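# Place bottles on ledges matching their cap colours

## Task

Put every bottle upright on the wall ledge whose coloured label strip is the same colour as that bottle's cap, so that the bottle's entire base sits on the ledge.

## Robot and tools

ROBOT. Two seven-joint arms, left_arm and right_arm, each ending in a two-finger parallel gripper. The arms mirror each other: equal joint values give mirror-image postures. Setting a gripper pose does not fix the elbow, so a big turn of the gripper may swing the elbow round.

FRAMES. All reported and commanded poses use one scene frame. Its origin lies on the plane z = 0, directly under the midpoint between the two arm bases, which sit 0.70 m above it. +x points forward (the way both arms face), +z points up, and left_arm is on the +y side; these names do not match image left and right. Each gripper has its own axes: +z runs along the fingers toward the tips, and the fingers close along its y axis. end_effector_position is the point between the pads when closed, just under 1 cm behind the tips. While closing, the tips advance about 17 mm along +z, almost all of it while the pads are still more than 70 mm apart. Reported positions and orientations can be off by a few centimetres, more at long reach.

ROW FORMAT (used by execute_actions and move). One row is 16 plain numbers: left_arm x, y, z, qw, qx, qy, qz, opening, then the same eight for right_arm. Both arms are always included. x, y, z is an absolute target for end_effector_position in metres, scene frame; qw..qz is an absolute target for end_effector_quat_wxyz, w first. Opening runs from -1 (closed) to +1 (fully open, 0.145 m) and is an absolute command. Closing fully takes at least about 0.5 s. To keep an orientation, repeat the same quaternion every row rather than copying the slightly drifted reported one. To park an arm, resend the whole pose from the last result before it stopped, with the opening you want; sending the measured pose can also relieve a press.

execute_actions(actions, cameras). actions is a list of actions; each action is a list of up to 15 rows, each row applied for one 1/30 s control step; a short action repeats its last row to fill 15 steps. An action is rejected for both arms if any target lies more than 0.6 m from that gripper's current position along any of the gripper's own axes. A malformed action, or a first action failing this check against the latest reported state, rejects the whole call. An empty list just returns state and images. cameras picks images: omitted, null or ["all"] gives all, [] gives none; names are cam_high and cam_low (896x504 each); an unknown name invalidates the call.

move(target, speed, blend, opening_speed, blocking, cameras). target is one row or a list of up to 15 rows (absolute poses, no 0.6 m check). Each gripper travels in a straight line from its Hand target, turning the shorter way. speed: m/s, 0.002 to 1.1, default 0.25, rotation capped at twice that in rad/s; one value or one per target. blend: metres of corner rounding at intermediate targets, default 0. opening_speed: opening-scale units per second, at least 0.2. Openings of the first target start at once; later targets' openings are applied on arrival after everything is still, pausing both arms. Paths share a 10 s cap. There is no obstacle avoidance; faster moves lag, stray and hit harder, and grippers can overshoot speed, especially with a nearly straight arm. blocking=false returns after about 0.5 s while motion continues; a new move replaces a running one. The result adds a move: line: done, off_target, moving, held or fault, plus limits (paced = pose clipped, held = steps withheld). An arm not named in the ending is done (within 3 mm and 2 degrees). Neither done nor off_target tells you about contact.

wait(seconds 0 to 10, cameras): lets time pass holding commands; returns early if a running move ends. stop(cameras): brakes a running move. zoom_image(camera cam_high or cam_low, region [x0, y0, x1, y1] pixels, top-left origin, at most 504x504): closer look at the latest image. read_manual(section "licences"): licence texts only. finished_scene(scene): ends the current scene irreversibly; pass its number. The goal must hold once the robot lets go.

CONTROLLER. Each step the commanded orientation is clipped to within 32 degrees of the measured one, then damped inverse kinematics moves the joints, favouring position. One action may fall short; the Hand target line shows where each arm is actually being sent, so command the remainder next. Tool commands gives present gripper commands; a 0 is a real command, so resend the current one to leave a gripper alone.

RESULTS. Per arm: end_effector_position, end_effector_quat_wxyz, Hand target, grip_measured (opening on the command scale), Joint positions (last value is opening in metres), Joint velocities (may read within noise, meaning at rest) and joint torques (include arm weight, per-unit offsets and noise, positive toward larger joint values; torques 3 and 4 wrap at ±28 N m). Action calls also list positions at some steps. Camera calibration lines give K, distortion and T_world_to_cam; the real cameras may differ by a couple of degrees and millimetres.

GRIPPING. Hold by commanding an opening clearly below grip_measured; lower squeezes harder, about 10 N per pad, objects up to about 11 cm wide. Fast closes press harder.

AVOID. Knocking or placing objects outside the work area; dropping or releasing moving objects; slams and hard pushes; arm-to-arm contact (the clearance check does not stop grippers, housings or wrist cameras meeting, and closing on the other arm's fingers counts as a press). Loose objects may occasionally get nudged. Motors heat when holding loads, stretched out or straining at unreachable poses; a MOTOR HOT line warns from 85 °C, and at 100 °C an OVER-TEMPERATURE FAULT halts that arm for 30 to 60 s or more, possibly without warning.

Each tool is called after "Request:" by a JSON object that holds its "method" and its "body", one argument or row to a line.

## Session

Request:
{"method": "execute_actions", "body": {
  "actions": []
}}

Request:
{"method": "zoom_image", "body": {
  "camera": "cam_low",
  "region": [320, 120, 640, 400]
}}

Request:
{"method": "zoom_image", "body": {
  "camera": "cam_high",
  "region": [420, 200, 680, 420]
}}

Scene clock: 0.00 s.
left_arm: end_effector_position=(+0.2239, +0.1828, +0.6144) grip_measured=+1.00 end_effector_quat_wxyz=(-0.319, +0.395, -0.515, +0.691) | right_arm: end_effector_position=(+0.4009, -0.1655, +0.3728) grip_measured=+1.00 end_effector_quat_wxyz=(+0.260, +0.265, +0.837, +0.401)
Joint positions: left_arm=[-1.106 0.942 0.535 2.339 -0.48 -0.199 -0.367 0.145] | right_arm=[0.583 0.619 -0.841 0.925 -1.182 -0.496 -0.047 0.145]
Joint velocities: within noise
Joint torques (N m): no reading
Motor temperatures (°C): left_arm=[21 21 22 20 21 23 21] | right_arm=[20 22 21 19 20 19 21]
Hand target: left_arm +0.2239, +0.1828, +0.6144; -0.319, +0.395, -0.515, +0.691 | right_arm +0.4009, -0.1655, +0.3728; +0.260, +0.265, +0.837, +0.401
Tool commands: left_gripper/opening=+1.0 right_gripper/opening=+1.0

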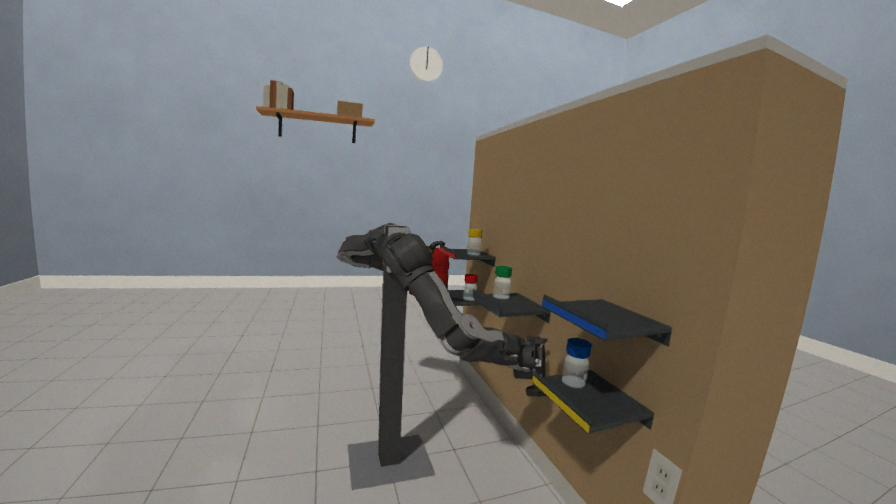

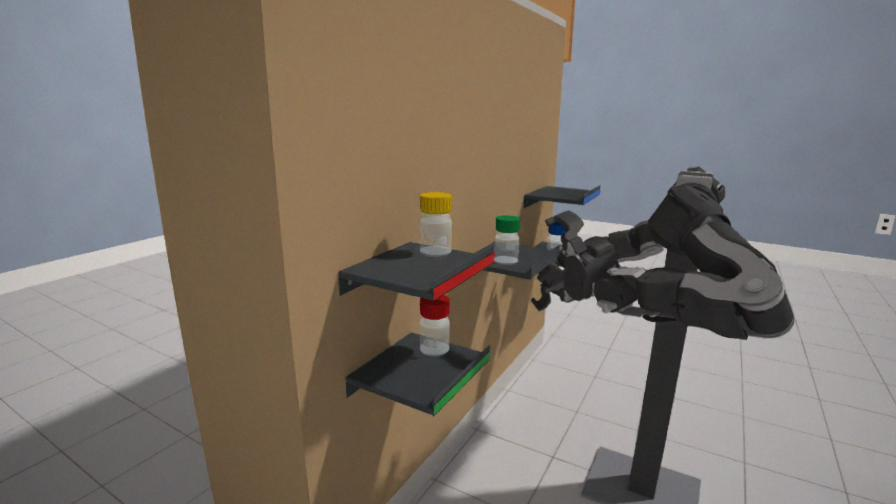

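Scaled by 1.575 from the camera's 896x504 image, which has a finer 1280x720 frame.

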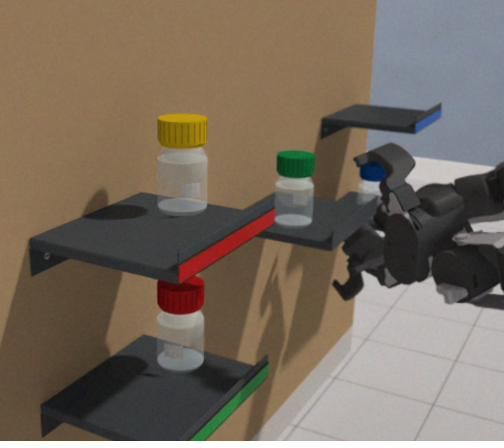

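Scaled by 1.938 from the camera's 896x504 image, which has a finer 1280x720 frame.

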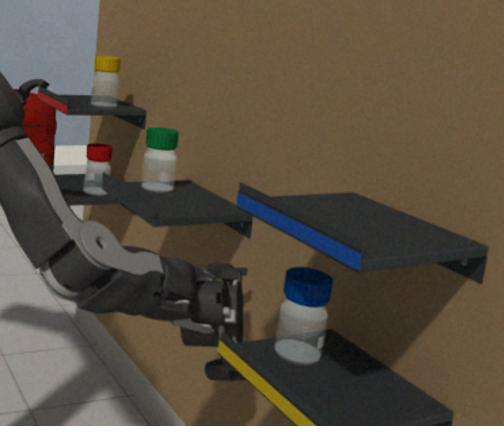

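Request:
{"method": "move", "body": {
  "target": [
    [0.25,0.18,0.66,0,0.7372,0,0.6756,0.15, 0.26,-0.17,0.40,0.260,0.265,0.837,0.401,0.2],
    [0.26,0.24,0.70,-0.05,0.73,0.06,0.67,0.15, 0.26,-0.17,0.45,0,0.7372,0,0.6756,0.2],
    [0.295,0.314,0.702,-0.1173,0.7260,0.1280,0.6653,0.15, 0.29,-0.20,0.54,0.1173,0.7260,-0.1280,0.6653,0.2],
    [0.295,0.314,0.702,-0.1173,0.7260,0.1280,0.6653,0.15, 0.281,-0.277,0.497,0.2311,0.6927,-0.2521,0.6349,0.2]
  ],
  "speed": [0.25,0.3,0.2,0.2]
}}

Request:
{"method": "zoom_image", "body": {
  "camera": "cam_low",
  "region": [340, 150, 620, 370]
}}

Request:
{"method": "zoom_image", "body": {
  "camera": "cam_high",
  "region": [430, 220, 690, 440]
}}

Scene clock: 64.87 s.
left_arm: end_effector_position=(+0.2944, +0.3154, +0.7025) grip_measured=+0.15 end_effector_quat_wxyz=(-0.119, +0.725, +0.131, +0.665) | right_arm: end_effector_position=(+0.2814, -0.2757, +0.4968) grip_measured=+0.20 end_effector_quat_wxyz=(+0.229, +0.695, -0.249, +0.635)
Joint positions: left_arm=[-0.229 1.159 0.589 2.302 1.554 0.562 -0.934 0.087] | right_arm=[-0.267 0.23 -0.066 1.96 0.271 0.161 -0.847 0.09]
Joint velocities: within noise
Joint torques (N m): left_arm=[3.28 6 1.57 1.02 -0.27 -0.51 0.23] | right_arm=[2.36 1.12 1.32 3.88 -0.4 -0.41 -0.11]
Motor temperatures (°C): left_arm=[21 21 23 21 21 23 21] | right_arm=[22 23 22 19 20 19 21]
Hand target: left_arm +0.2950, +0.3140, +0.7020; -0.117, +0.726, +0.128, +0.665 | right_arm +0.2810, -0.2770, +0.4971; +0.231, +0.693, -0.252, +0.635
Off the commanded pose: left_arm 0.002 m, 0 deg | right_arm 0.001 m, 0 deg.
move: done

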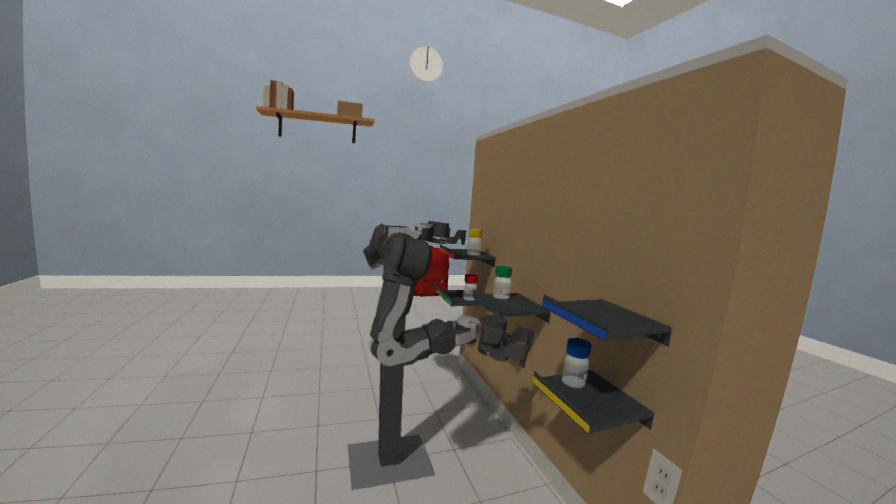

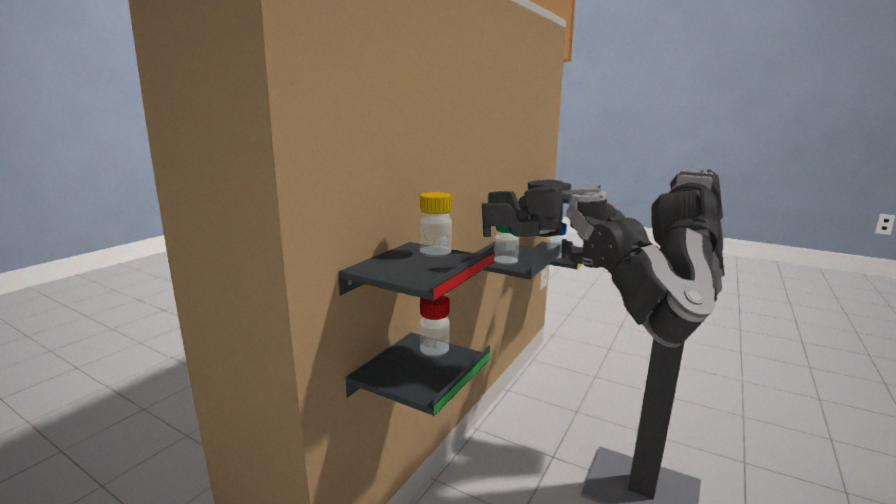

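Scaled by 1.800 from the camera's 896x504 image, which has a finer 1280x720 frame.

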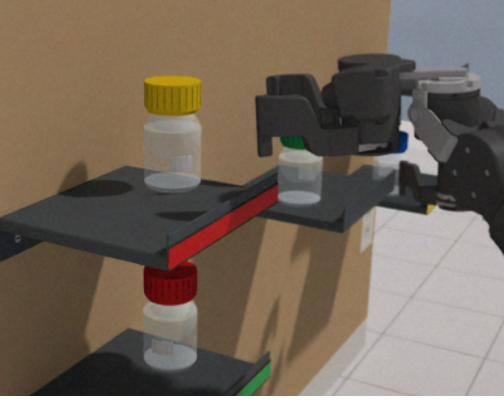

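Scaled by 1.938 from the camera's 896x504 image, which has a finer 1280x720 frame.

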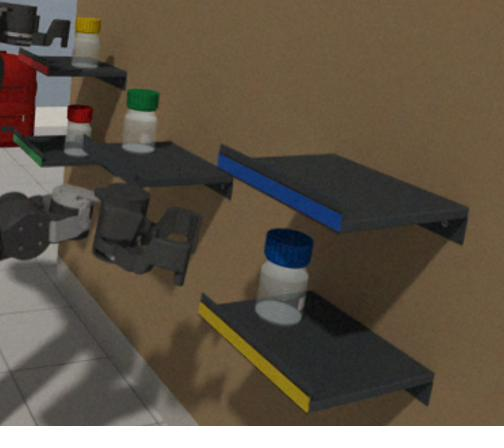

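Request:
{"method": "move", "body": {
  "target": [
    [0.391,0.349,0.692,-0.1173,0.7260,0.1280,0.6653,0.15, 0.373,-0.354,0.493,0.2311,0.6927,-0.2521,0.6349,0.2],
    [0.391,0.349,0.692,-0.1173,0.7260,0.1280,0.6653,-0.85, 0.373,-0.354,0.493,0.2311,0.6927,-0.2521,0.6349,-0.85]
  ],
  "speed": 0.1,
  "opening_speed": 1.5
}}

Request:
{"method": "zoom_image", "body": {
  "camera": "cam_low",
  "region": [340, 150, 620, 370]
}}

Request:
{"method": "zoom_image", "body": {
  "camera": "cam_high",
  "region": [430, 220, 690, 440]
}}

Scene clock: 90.73 s.
left_arm: end_effector_position=(+0.3904, +0.3499, +0.6938) grip_measured=-0.27 end_effector_quat_wxyz=(-0.118, +0.724, +0.129, +0.667) | right_arm: end_effector_position=(+0.3728, -0.3549, +0.4943) grip_measured=-0.24 end_effector_quat_wxyz=(+0.234, +0.692, -0.253, +0.635)
Joint positions: left_arm=[0.62 1.205 -0.341 1.769 1.384 0.415 -0.701 0.056] | right_arm=[0.165 0.4 0.001 1.449 0.445 0.122 -0.659 0.058]
Joint velocities: within noise
Joint torques (N m): left_arm=[6.69 4.63 2.54 1.46 -0.22 -0.45 0.13] | right_arm=[4.21 3.36 1.35 3.84 -0.2 -0.46 0.16]
Motor temperatures (°C): left_arm=[21 23 23 21 21 24 21] | right_arm=[21 22 22 20 20 20 21]
Hand target: left_arm +0.3910, +0.3490, +0.6920; -0.117, +0.726, +0.128, +0.665 | right_arm +0.3730, -0.3540, +0.4929; +0.231, +0.693, -0.252, +0.635
Off the commanded pose: left_arm 0.002 m, 0 deg | right_arm 0.002 m, 0 deg.
move: done

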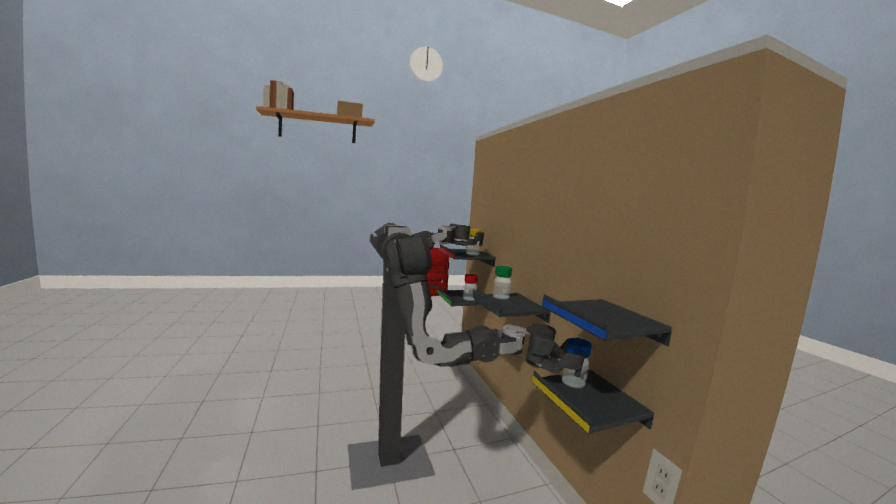

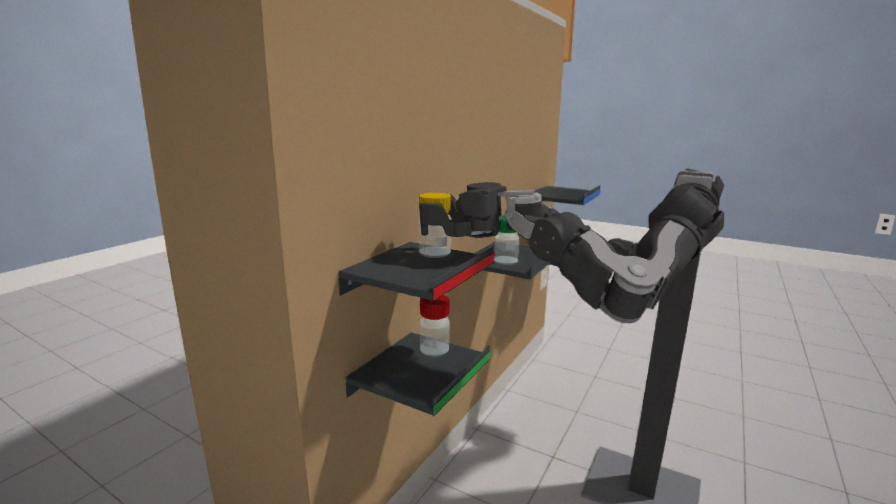

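Scaled by 1.800 from the camera's 896x504 image, which has a finer 1280x720 frame.

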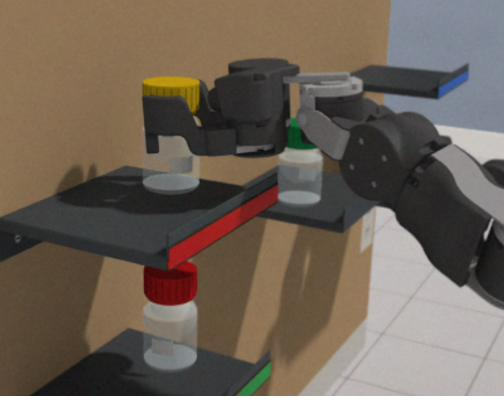

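Scaled by 1.938 from the camera's 896x504 image, which has a finer 1280x720 frame.

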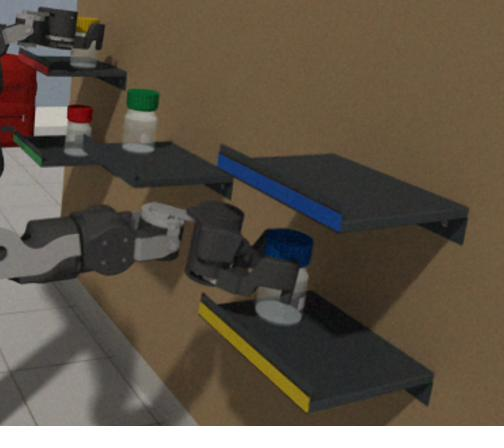

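Request:
{"method": "move", "body": {
  "target": [
    [0.391,0.349,0.765,-0.1173,0.7260,0.1280,0.6653,-0.85, 0.373,-0.354,0.525,0.2311,0.6927,-0.2521,0.6349,-0.85],
    [0.37,0.15,0.765,0,0.7372,0,0.6756,-0.85, 0.281,-0.262,0.525,0.2311,0.6927,-0.2521,0.6349,-0.85],
    [0.37,0.14,0.765,0,0.7372,0,0.6756,-0.85, 0.29,-0.19,0.60,0.1173,0.7260,-0.1280,0.6653,-0.85],
    [0.375,0.03,0.745,0.06,0.735,-0.065,0.672,-0.85, 0.32,-0.195,0.75,0.06,0.735,-0.065,0.672,-0.85],
    [0.380,-0.064,0.72,0.1173,0.7260,-0.1280,0.6653,-0.85, 0.378,-0.365,0.75,0.1173,0.7260,-0.1280,0.6653,-0.85],
    [0.380,-0.064,0.608,0.1173,0.7260,-0.1280,0.6653,-0.85, 0.378,-0.365,0.705,0.1173,0.7260,-0.1280,0.6653,-0.85]
  ],
  "speed": [0.12,0.2,0.2,0.2,0.2,0.12],
  "blend": [0.008,0.015,0.02,0.02,0.015,0]
}}

Request:
{"method": "zoom_image", "body": {
  "camera": "cam_high",
  "region": [430, 220, 690, 440]
}}

Request:
{"method": "zoom_image", "body": {
  "camera": "cam_low",
  "region": [440, 170, 640, 310]
}}

Scene clock: 132.37 s.
left_arm: end_effector_position=(+0.3797, -0.0635, +0.6059) grip_measured=-0.27 end_effector_quat_wxyz=(+0.116, +0.730, -0.128, +0.662) | right_arm: end_effector_position=(+0.3786, -0.3645, +0.6992) grip_measured=-0.24 end_effector_quat_wxyz=(+0.117, +0.733, -0.128, +0.658)
Joint positions: left_arm=[0.946 0.19 -1.228 1.695 1.054 0.296 -0.998 0.056] | right_arm=[0.471 1.177 -0.088 1.776 1.348 0.548 -0.631 0.058]
Joint velocities: within noise
Joint torques (N m): left_arm=[9.14 -1.36 2.55 3 -0.53 -0.62 0.22] | right_arm=[4.73 6.84 5.59 1.85 -0.37 -0.66 0.18]
Motor temperatures (°C): left_arm=[24 22 24 21 22 24 21] | right_arm=[22 23 22 20 20 20 21]
Hand target: left_arm +0.3800, -0.0639, +0.6080; +0.117, +0.726, -0.128, +0.665 | right_arm +0.3779, -0.3651, +0.7050; +0.117, +0.726, -0.128, +0.665
Off the commanded pose: left_arm 0.002 m, 1 deg | right_arm 0.006 m, 1 deg.
move: off_target (right_arm)

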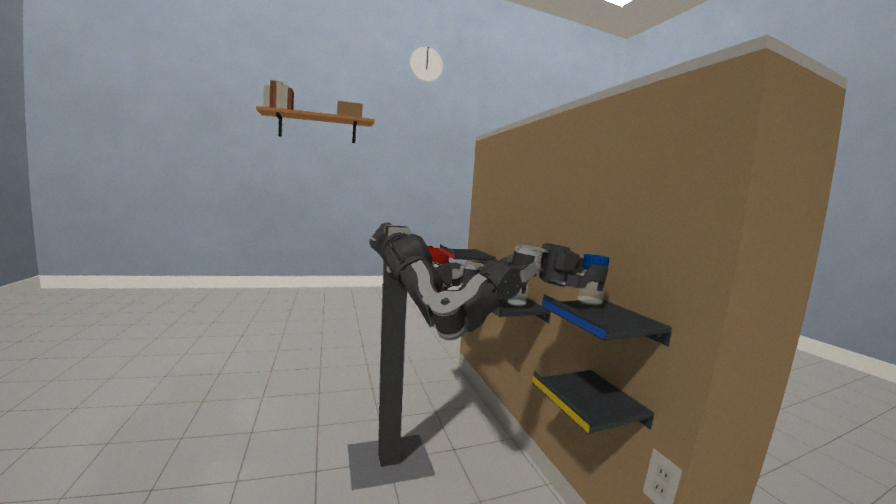

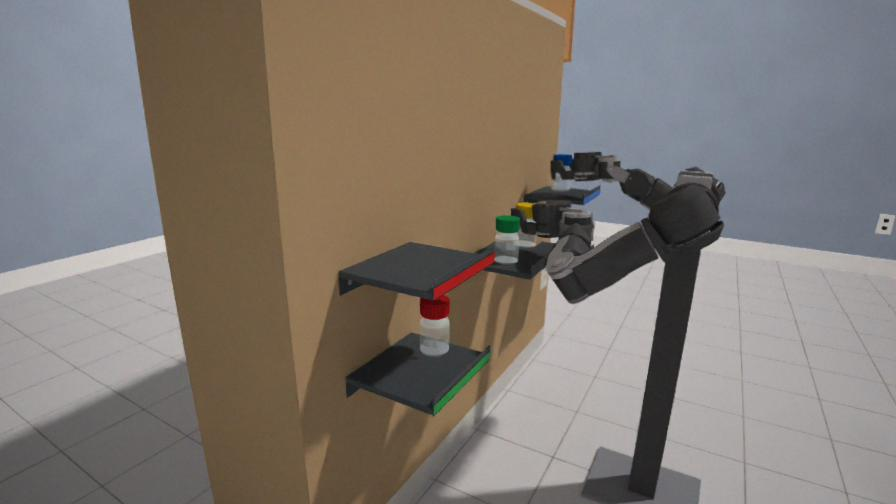

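Scaled by 1.938 from the camera's 896x504 image, which has a finer 1280x720 frame.

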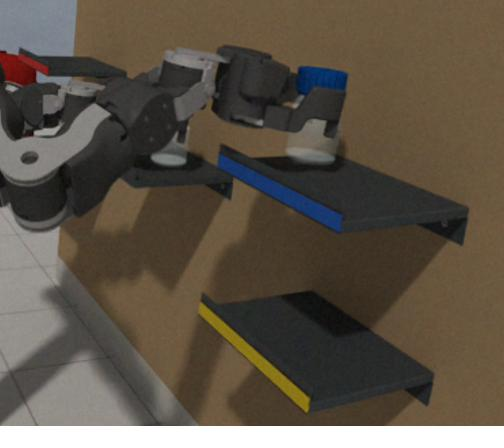

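Scaled by 2.520 from the camera's 896x504 image, which has a finer 1280x720 frame.

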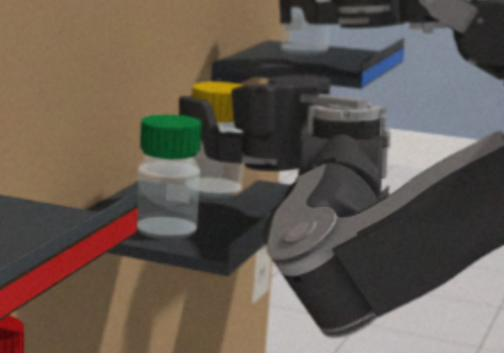

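Request:
{"method": "move", "body": {
  "target": [
    [0.380,-0.064,0.591,0.1173,0.7260,-0.1280,0.6653,-0.85, 0.378,-0.365,0.689,0.1173,0.7260,-0.1280,0.6653,-0.85],
    [0.380,-0.064,0.592,0.1173,0.7260,-0.1280,0.6653,0.05, 0.378,-0.365,0.690,0.1173,0.7260,-0.1280,0.6653,0.05],
    [0.303,-0.036,0.605,0.1173,0.7260,-0.1280,0.6653,0.05, 0.29,-0.333,0.70,0.1173,0.7260,-0.1280,0.6653,0.05]
  ],
  "speed": [0.03,0.03,0.1],
  "opening_speed": 1.2
}}

Request:
{"method": "zoom_image", "body": {
  "camera": "cam_high",
  "region": [430, 220, 690, 440]
}}

Request:
{"method": "zoom_image", "body": {
  "camera": "cam_low",
  "region": [440, 170, 640, 310]
}}

Scene clock: 152.73 s.
left_arm: end_effector_position=(+0.3031, -0.0369, +0.6073) grip_measured=+0.05 end_effector_quat_wxyz=(+0.121, +0.724, -0.127, +0.667) | right_arm: end_effector_position=(+0.2905, -0.3318, +0.7002) grip_measured=+0.05 end_effector_quat_wxyz=(+0.115, +0.725, -0.126, +0.667)
Joint positions: left_arm=[0.796 0.326 -1.292 2.109 0.995 0.351 -1.236 0.079] | right_arm=[-0.235 1.044 0.678 2.263 1.452 0.678 -0.776 0.079]
Joint velocities: within noise
Joint torques (N m): left_arm=[5.68 -0.57 1.55 3.12 -0.39 -0.18 -0.04] | right_arm=[2.07 5.53 3.67 1.03 -0.16 -0.18 -0.12]
Motor temperatures (°C): left_arm=[25 22 24 21 22 24 21] | right_arm=[22 24 23 20 20 20 21]
Hand target: left_arm +0.3030, -0.0360, +0.6050; +0.117, +0.726, -0.128, +0.665 | right_arm +0.2900, -0.3330, +0.6999; +0.117, +0.726, -0.128, +0.665
Off the commanded pose: left_arm 0.002 m, 1 deg | right_arm 0.001 m, 0 deg.
move: done; target 2's new opening was sent with right_arm's hand 0.004 m and 1 deg from that target

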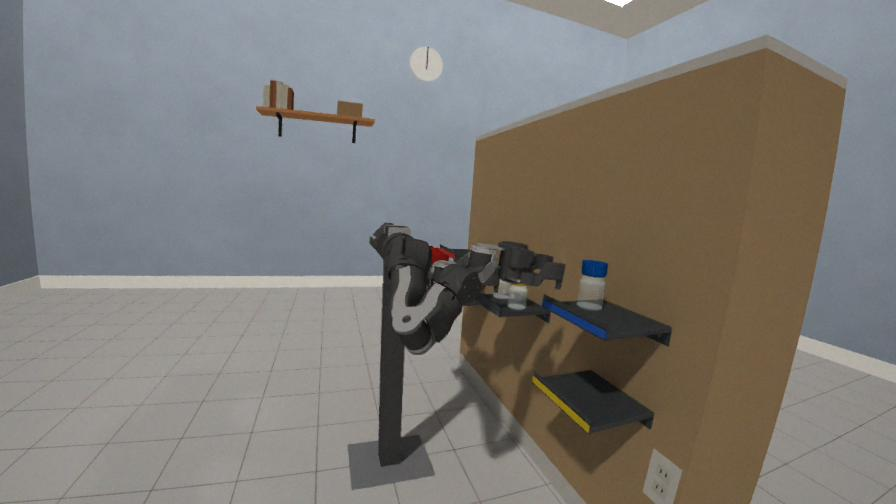

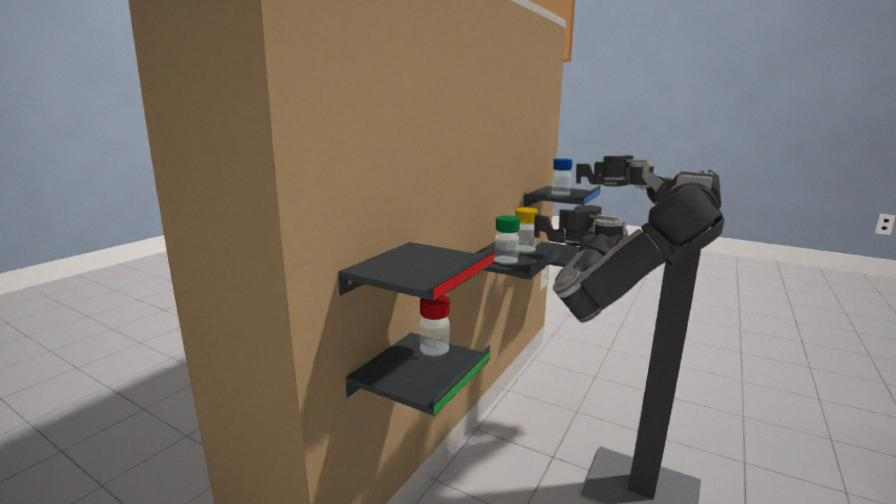

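Scaled by 1.938 from the camera's 896x504 image, which has a finer 1280x720 frame.

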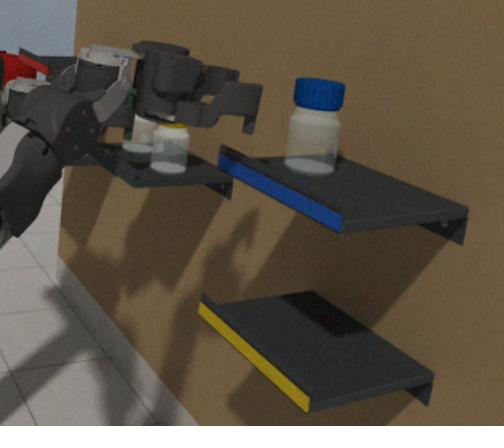

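Scaled by 2.520 from the camera's 896x504 image, which has a finer 1280x720 frame.

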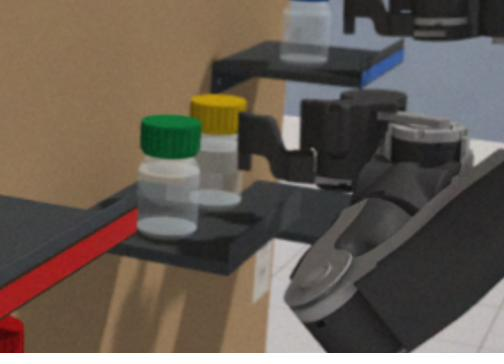

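Request:
{"method": "move", "body": {
  "target": [
    [0.29,0.10,0.64,0,0.7372,0,0.6756,0.1, 0.27,-0.27,0.71,0.06,0.735,-0.065,0.672,0.05],
    [0.29,0.20,0.56,-0.1173,0.7260,0.1280,0.6653,0.2, 0.30,-0.15,0.72,0,0.7372,0,0.6756,0.05],
    [0.289,0.272,0.503,-0.2311,0.6927,0.2521,0.6349,0.2, 0.32,-0.066,0.71,0,0.7372,0,0.6756,0.05],
    [0.384,0.350,0.498,-0.2311,0.6927,0.2521,0.6349,0.2, 0.32,-0.063,0.60,0,0.7372,0,0.6756,0.05]
  ],
  "speed": [0.2,0.2,0.2,0.12]
}}

Request:
{"method": "zoom_image", "body": {
  "camera": "cam_high",
  "region": [430, 220, 640, 370]
}}

Request:
{"method": "zoom_image", "body": {
  "camera": "cam_low",
  "region": [340, 170, 640, 420]
}}

Scene clock: 174.23 s.
left_arm: end_effector_position=(+0.3836, +0.3519, +0.5004) grip_measured=+0.20 end_effector_quat_wxyz=(-0.233, +0.689, +0.254, +0.637) | right_arm: end_effector_position=(+0.3201, -0.0642, +0.5999) grip_measured=+0.05 end_effector_quat_wxyz=(+0.003, +0.738, -0.001, +0.675)
Joint positions: left_arm=[0.552 0.908 -0.945 1.417 1.114 -0.285 -1.085 0.09] | right_arm=[0.565 0.483 -1.039 2.192 0.888 0.416 -1.343 0.079]
Joint velocities: within noise
Joint torques (N m): left_arm=[7.05 3.52 2.19 2.28 -0.27 -0.3 0.24] | right_arm=[4.34 -0.12 2.04 2.85 -0.53 -0.19 0.16]
Motor temperatures (°C): left_arm=[24 22 24 21 22 24 21] | right_arm=[22 23 23 20 20 20 21]
Hand target: left_arm +0.3839, +0.3501, +0.4980; -0.231, +0.693, +0.252, +0.635 | right_arm +0.3200, -0.0630, +0.6000; +0.000, +0.737, +0.000, +0.676
Off the commanded pose: left_arm 0.003 m, 1 deg | right_arm 0.001 m, 0 deg.
move: done

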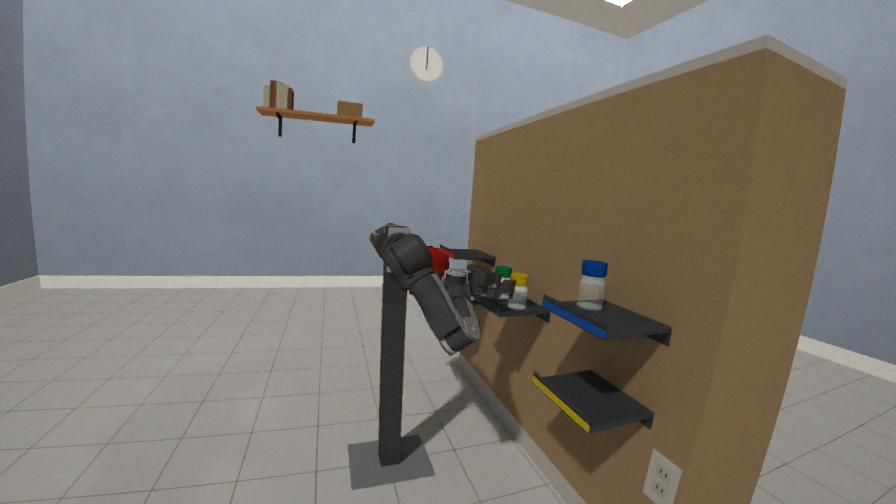

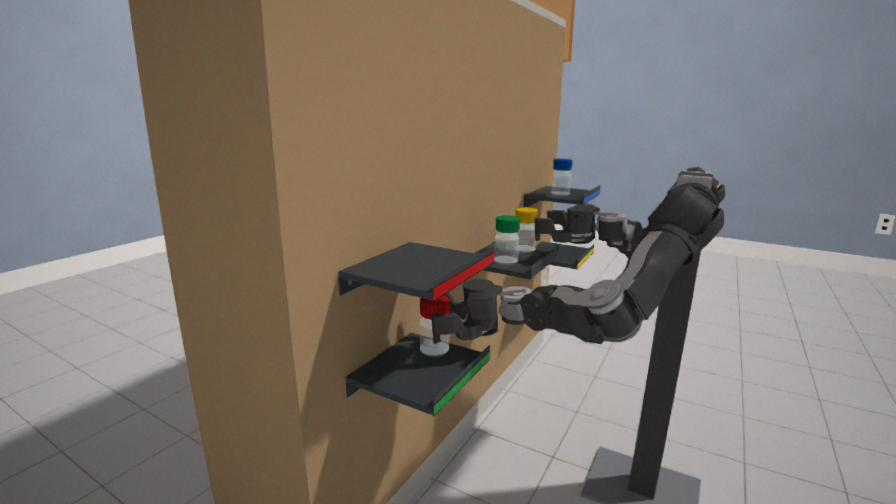

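Scaled by 2.400 from the camera's 896x504 image, which has a finer 1280x720 frame.

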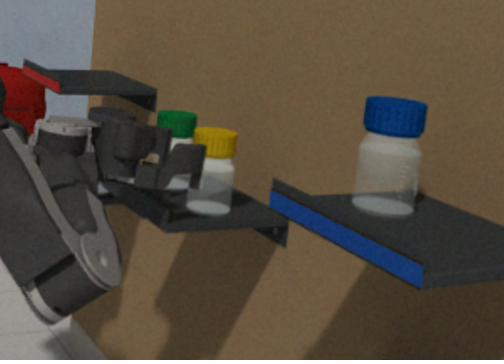

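Scaled by 1.680 from the camera's 896x504 image, which has a finer 1280x720 frame.

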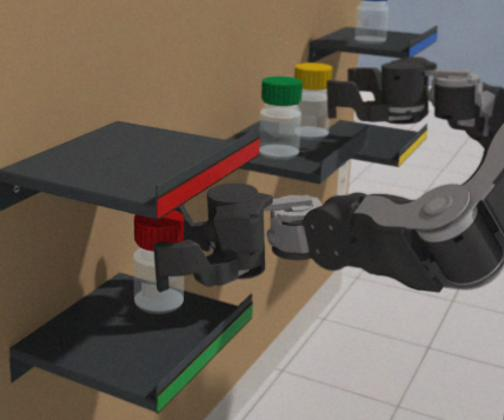

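Request:
{"method": "move", "body": {
  "target": [
    [0.384,0.350,0.498,-0.2311,0.6927,0.2521,0.6349,-0.85, 0.374,-0.063,0.592,0,0.7372,0,0.6756,0.05],
    [0.384,0.350,0.498,-0.2311,0.6927,0.2521,0.6349,-0.85, 0.374,-0.063,0.592,0,0.7372,0,0.6756,-0.85]
  ],
  "speed": 0.1,
  "opening_speed": 1.5
}}

Request:
{"method": "zoom_image", "body": {
  "camera": "cam_low",
  "region": [340, 170, 640, 420]
}}

Scene clock: 193.73 s.
left_arm: end_effector_position=(+0.3838, +0.3515, +0.5003) grip_measured=-0.24 end_effector_quat_wxyz=(-0.233, +0.690, +0.254, +0.637) | right_arm: end_effector_position=(+0.3738, -0.0637, +0.5911) grip_measured=-0.25 end_effector_quat_wxyz=(+0.004, +0.738, +0.001, +0.675)
Joint positions: left_arm=[0.552 0.908 -0.945 1.417 1.114 -0.284 -1.083 0.057] | right_arm=[0.687 0.46 -1.019 1.936 0.933 0.33 -1.171 0.057]
Joint velocities: within noise
Joint torques (N m): left_arm=[7 3.57 2.24 2.32 -0.29 -0.31 0.19] | right_arm=[5.5 -0.25 3.48 2.93 -0.4 -0.26 0.15]
Motor temperatures (°C): left_arm=[25 22 24 21 22 24 21] | right_arm=[22 23 23 20 20 20 21]
Hand target: left_arm +0.3840, +0.3500, +0.4980; -0.231, +0.693, +0.252, +0.635 | right_arm +0.3740, -0.0630, +0.5919; +0.000, +0.737, +0.000, +0.676
Off the commanded pose: left_arm 0.003 m, 0 deg | right_arm 0.001 m, 0 deg.
move: done

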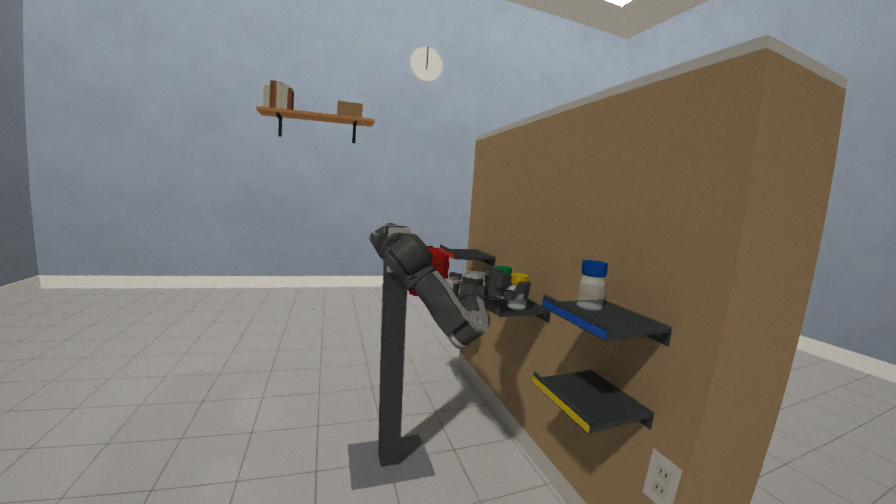

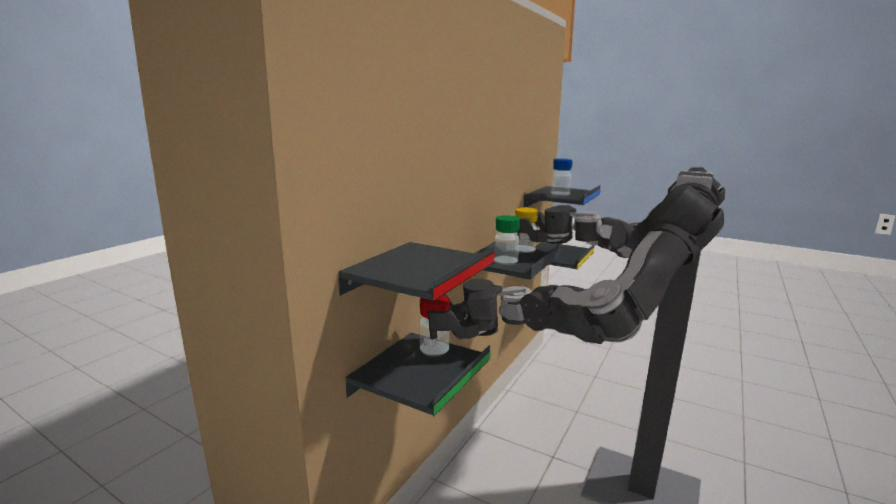

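Scaled by 1.680 from the camera's 896x504 image, which has a finer 1280x720 frame.

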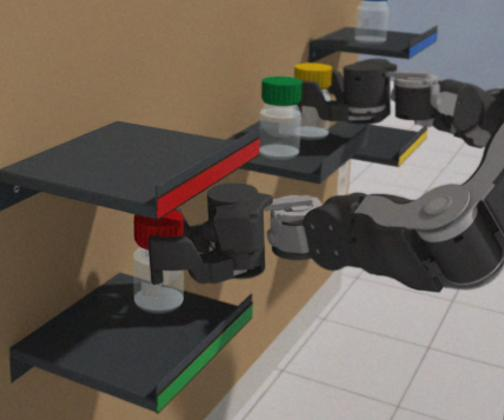

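Request:
{"method": "move", "body": {
  "target": [
    [0.384,0.350,0.527,-0.2311,0.6927,0.2521,0.6349,-0.85, 0.374,-0.063,0.655,0,0.7372,0,0.6756,-0.85],
    [0.285,0.263,0.527,-0.2311,0.6927,0.2521,0.6349,-0.85, 0.35,-0.18,0.655,0,0.7372,0,0.6756,-0.85],
    [0.29,0.19,0.60,-0.1173,0.7260,0.1280,0.6653,-0.85, 0.365,-0.19,0.522,0,0.7372,0,0.6756,-0.85],
    [0.32,0.19,0.755,-0.05,0.733,0.055,0.672,-0.85, 0.382,-0.36,0.522,0.1173,0.7260,-0.1280,0.6653,-0.85],
    [0.385,0.350,0.765,-0.1173,0.7260,0.1280,0.6653,-0.85, 0.382,-0.36,0.51,0.1173,0.7260,-0.1280,0.6653,-0.85],
    [0.386,0.354,0.707,-0.1173,0.7260,0.1280,0.6653,-0.85, 0.382,-0.36,0.50,0.1173,0.7260,-0.1280,0.6653,-0.85]
  ],
  "speed": [0.12,0.2,0.2,0.2,0.2,0.12],
  "blend": [0.008,0.015,0.02,0.01,0.015,0]
}}

Request:
{"method": "zoom_image", "body": {
  "camera": "cam_high",
  "region": [430, 220, 690, 440]
}}

Request:
{"method": "zoom_image", "body": {
  "camera": "cam_low",
  "region": [340, 170, 640, 420]
}}

Scene clock: 212.27 s.
left_arm: end_effector_position=(+0.3862, +0.3541, +0.7028) grip_measured=-0.24 end_effector_quat_wxyz=(-0.118, +0.731, +0.129, +0.659) | right_arm: end_effector_position=(+0.3814, -0.3612, +0.4987) grip_measured=-0.25 end_effector_quat_wxyz=(+0.119, +0.729, -0.130, +0.661)
Joint positions: left_arm=[0.597 1.173 -0.227 1.771 1.372 0.53 -0.686 0.057] | right_arm=[0.25 1.022 -0.596 1.429 1.108 -0.248 -0.521 0.057]
Joint velocities: within noise
Joint torques (N m): left_arm=[7.16 5.66 3.66 2.26 -0.32 -0.8 0.23] | right_arm=[4.23 5.55 3.85 1.94 -0.39 -0.72 0.18]
Motor temperatures (°C): left_arm=[25 22 24 21 22 24 21] | right_arm=[23 23 23 20 20 20 21]
Hand target: left_arm +0.3860, +0.3540, +0.7070; -0.117, +0.726, +0.128, +0.665 | right_arm +0.3820, -0.3600, +0.5000; +0.117, +0.726, -0.128, +0.665
Off the commanded pose: left_arm 0.004 m, 1 deg | right_arm 0.002 m, 1 deg.
move: off_target (left_arm)

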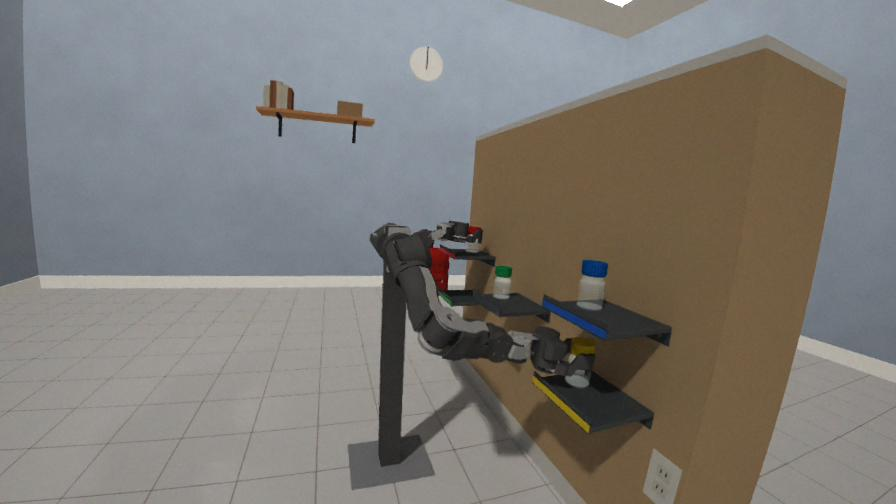

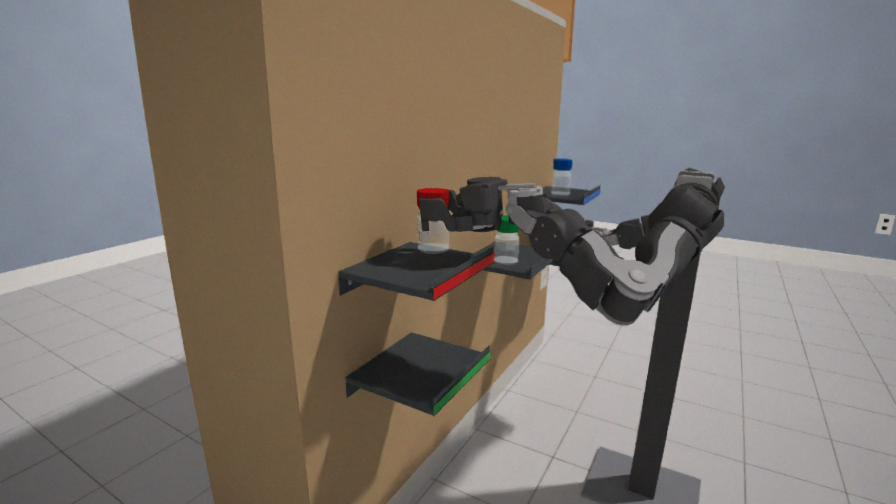

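Scaled by 1.938 from the camera's 896x504 image, which has a finer 1280x720 frame.

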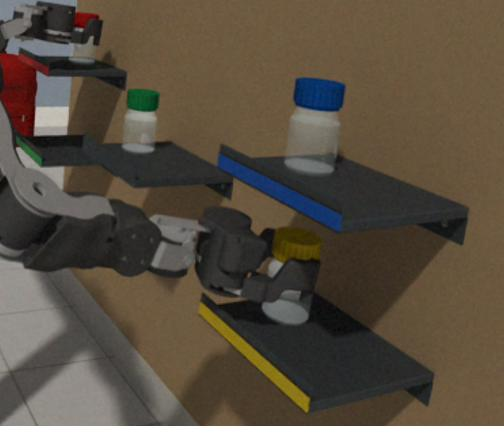

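Scaled by 1.680 from the camera's 896x504 image, which has a finer 1280x720 frame.

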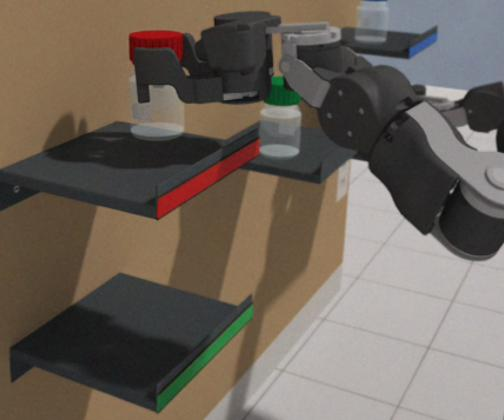

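Request:
{"method": "move", "body": {
  "target": [
    [0.386,0.354,0.690,-0.1173,0.7260,0.1280,0.6653,-0.85, 0.382,-0.36,0.490,0.1173,0.7260,-0.1280,0.6653,-0.85],
    [0.386,0.354,0.691,-0.1173,0.7260,0.1280,0.6653,0.05, 0.382,-0.36,0.491,0.1173,0.7260,-0.1280,0.6653,0.05],
    [0.29,0.319,0.702,-0.1173,0.7260,0.1280,0.6653,0.1, 0.28,-0.323,0.51,0.1173,0.7260,-0.1280,0.6653,0.05]
  ],
  "speed": [0.03,0.03,0.12],
  "opening_speed": 1.2
}}

Request:
{"method": "move", "body": {
  "target": [
    [0.29,0.20,0.72,0,0.7372,0,0.6756,0.1, 0.27,-0.30,0.51,0.1173,0.7260,-0.1280,0.6653,0.05],
    [0.31,0.057,0.71,0,0.7372,0,0.6756,0.1, 0.27,-0.30,0.51,0.1173,0.7260,-0.1280,0.6653,0.05],
    [0.31,0.057,0.598,0,0.7372,0,0.6756,0.1, 0.27,-0.30,0.51,0.1173,0.7260,-0.1280,0.6653,0.05]
  ],
  "speed": [0.2,0.2,0.15]
}}

Request:
{"method": "zoom_image", "body": {
  "camera": "cam_high",
  "region": [430, 220, 690, 440]
}}

Request:
{"method": "zoom_image", "body": {
  "camera": "cam_low",
  "region": [340, 170, 640, 420]
}}

Scene clock: 235.00 s.
left_arm: end_effector_position=(+0.2904, +0.3175, +0.7031) grip_measured=+0.10 end_effector_quat_wxyz=(-0.116, +0.725, +0.125, +0.668) | right_arm: end_effector_position=(+0.2795, -0.3219, +0.5082) grip_measured=+0.05 end_effector_quat_wxyz=(+0.116, +0.729, -0.127, +0.663)
Joint positions: left_arm=[-0.246 1.113 0.641 2.308 1.529 0.611 -0.884 0.083] | right_arm=[-0.339 1.345 -0.482 1.962 1.044 -0.569 -0.908 0.079]
Joint velocities: within noise
Joint torques (N m): left_arm=[2.68 5.08 2.5 0.75 -0.15 -0.36 -0.04] | right_arm=[2.2 6.21 3.79 2 -0.37 -0.39 -0.16]
Motor temperatures (°C): left_arm=[25 23 25 21 22 24 21] | right_arm=[22 24 23 20 20 20 21]
Hand target: left_arm +0.2900, +0.3190, +0.7020; -0.117, +0.726, +0.128, +0.665 | right_arm +0.2800, -0.3231, +0.5100; +0.117, +0.726, -0.128, +0.665
Off the commanded pose: left_arm 0.002 m, 0 deg | right_arm 0.002 m, 0 deg.
move: done; target 2's new opening was sent with right_arm's hand 0.004 m and 1 deg from that target

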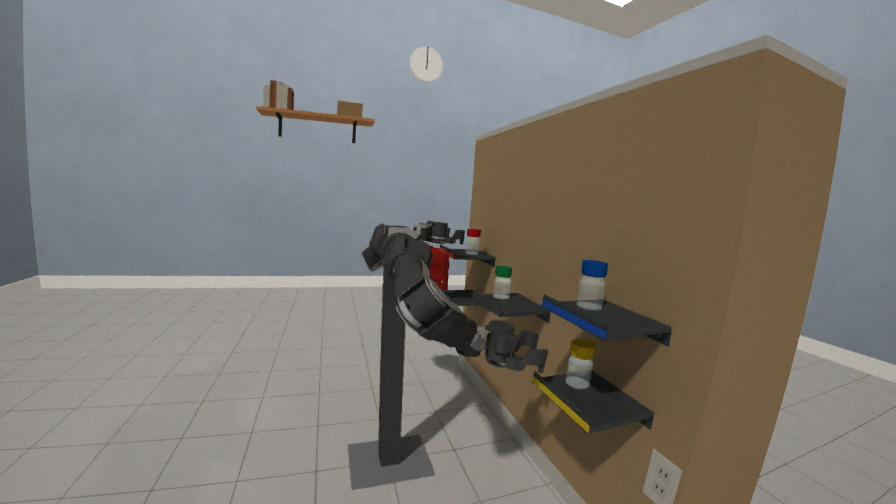

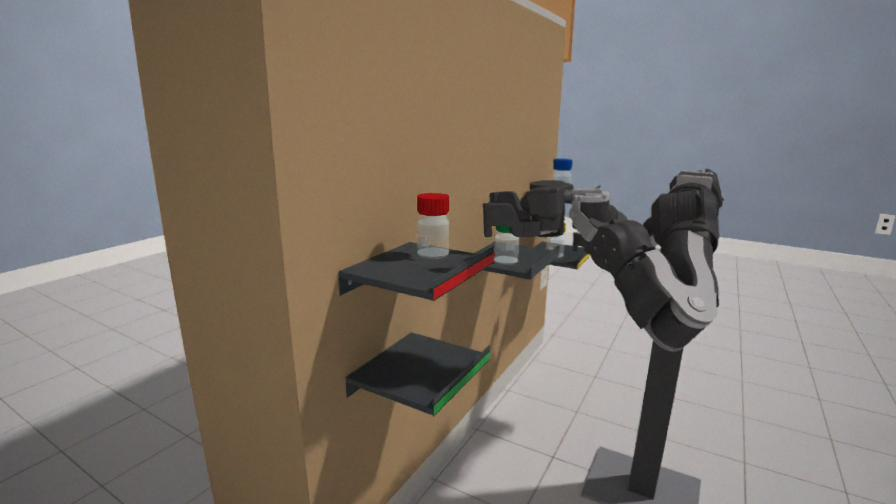

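Scene clock: 237.93 s.
left_arm: end_effector_position=(+0.3098, +0.0581, +0.5984) grip_measured=+0.10 end_effector_quat_wxyz=(-0.002, +0.737, +0.002, +0.676) | right_arm: end_effector_position=(+0.2711, -0.3002, +0.5115) grip_measured=+0.05 end_effector_quat_wxyz=(+0.116, +0.724, -0.127, +0.668)
Joint positions: left_arm=[0.547 0.459 -1.075 2.215 0.858 0.42 -1.386 0.083] | right_arm=[-0.356 1.285 -0.482 2.043 0.926 -0.514 -1.011 0.079]
Joint velocities: within noise
Joint torques (N m): left_arm=[5.79 -0.17 1.25 3.28 -0.41 -0.28 0.23] | right_arm=[1.52 4.5 2.39 2.62 -0.44 -0.11 -0.15]
Motor temperatures (°C): left_arm=[25 23 25 21 22 24 21] | right_arm=[22 24 23 20 20 20 21]
Hand target: left_arm +0.3100, +0.0570, +0.5980; +0.000, +0.737, +0.000, +0.676 | right_arm +0.2700, -0.3000, +0.5100; +0.117, +0.726, -0.128, +0.665
Off the commanded pose: left_arm 0.001 m, 0 deg | right_arm 0.002 m, 0 deg.
move: done

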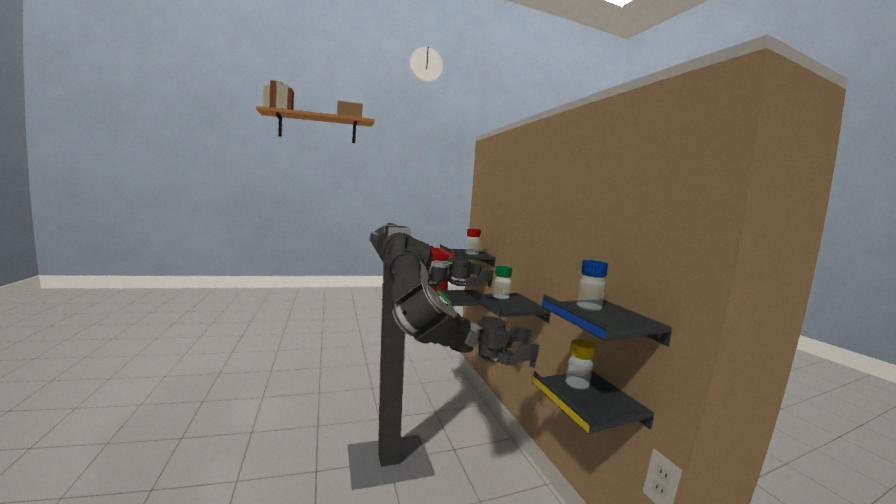

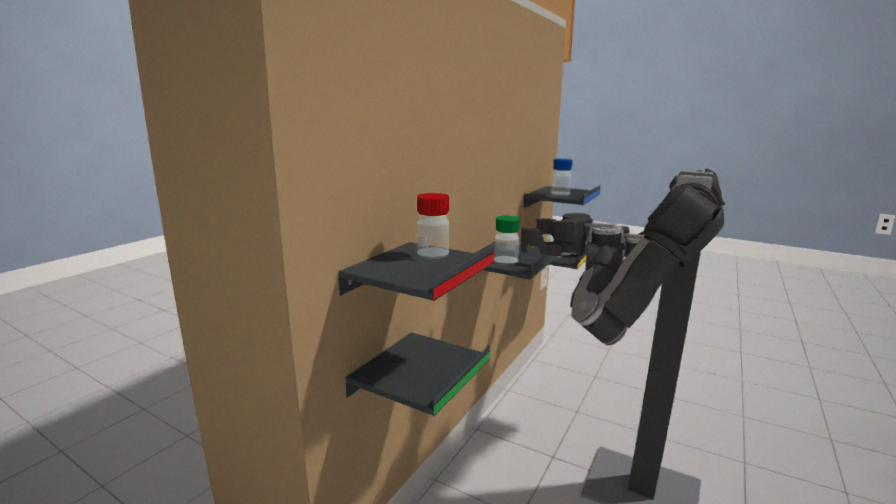

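Scaled by 1.938 from the camera's 896x504 image, which has a finer 1280x720 frame.

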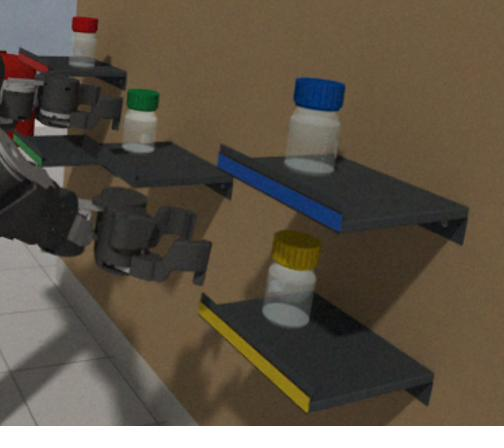

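Scaled by 1.680 from the camera's 896x504 image, which has a finer 1280x720 frame.

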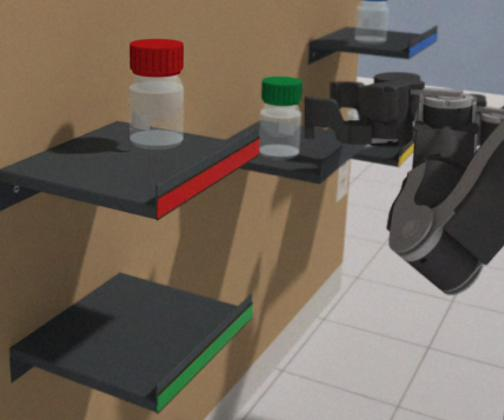

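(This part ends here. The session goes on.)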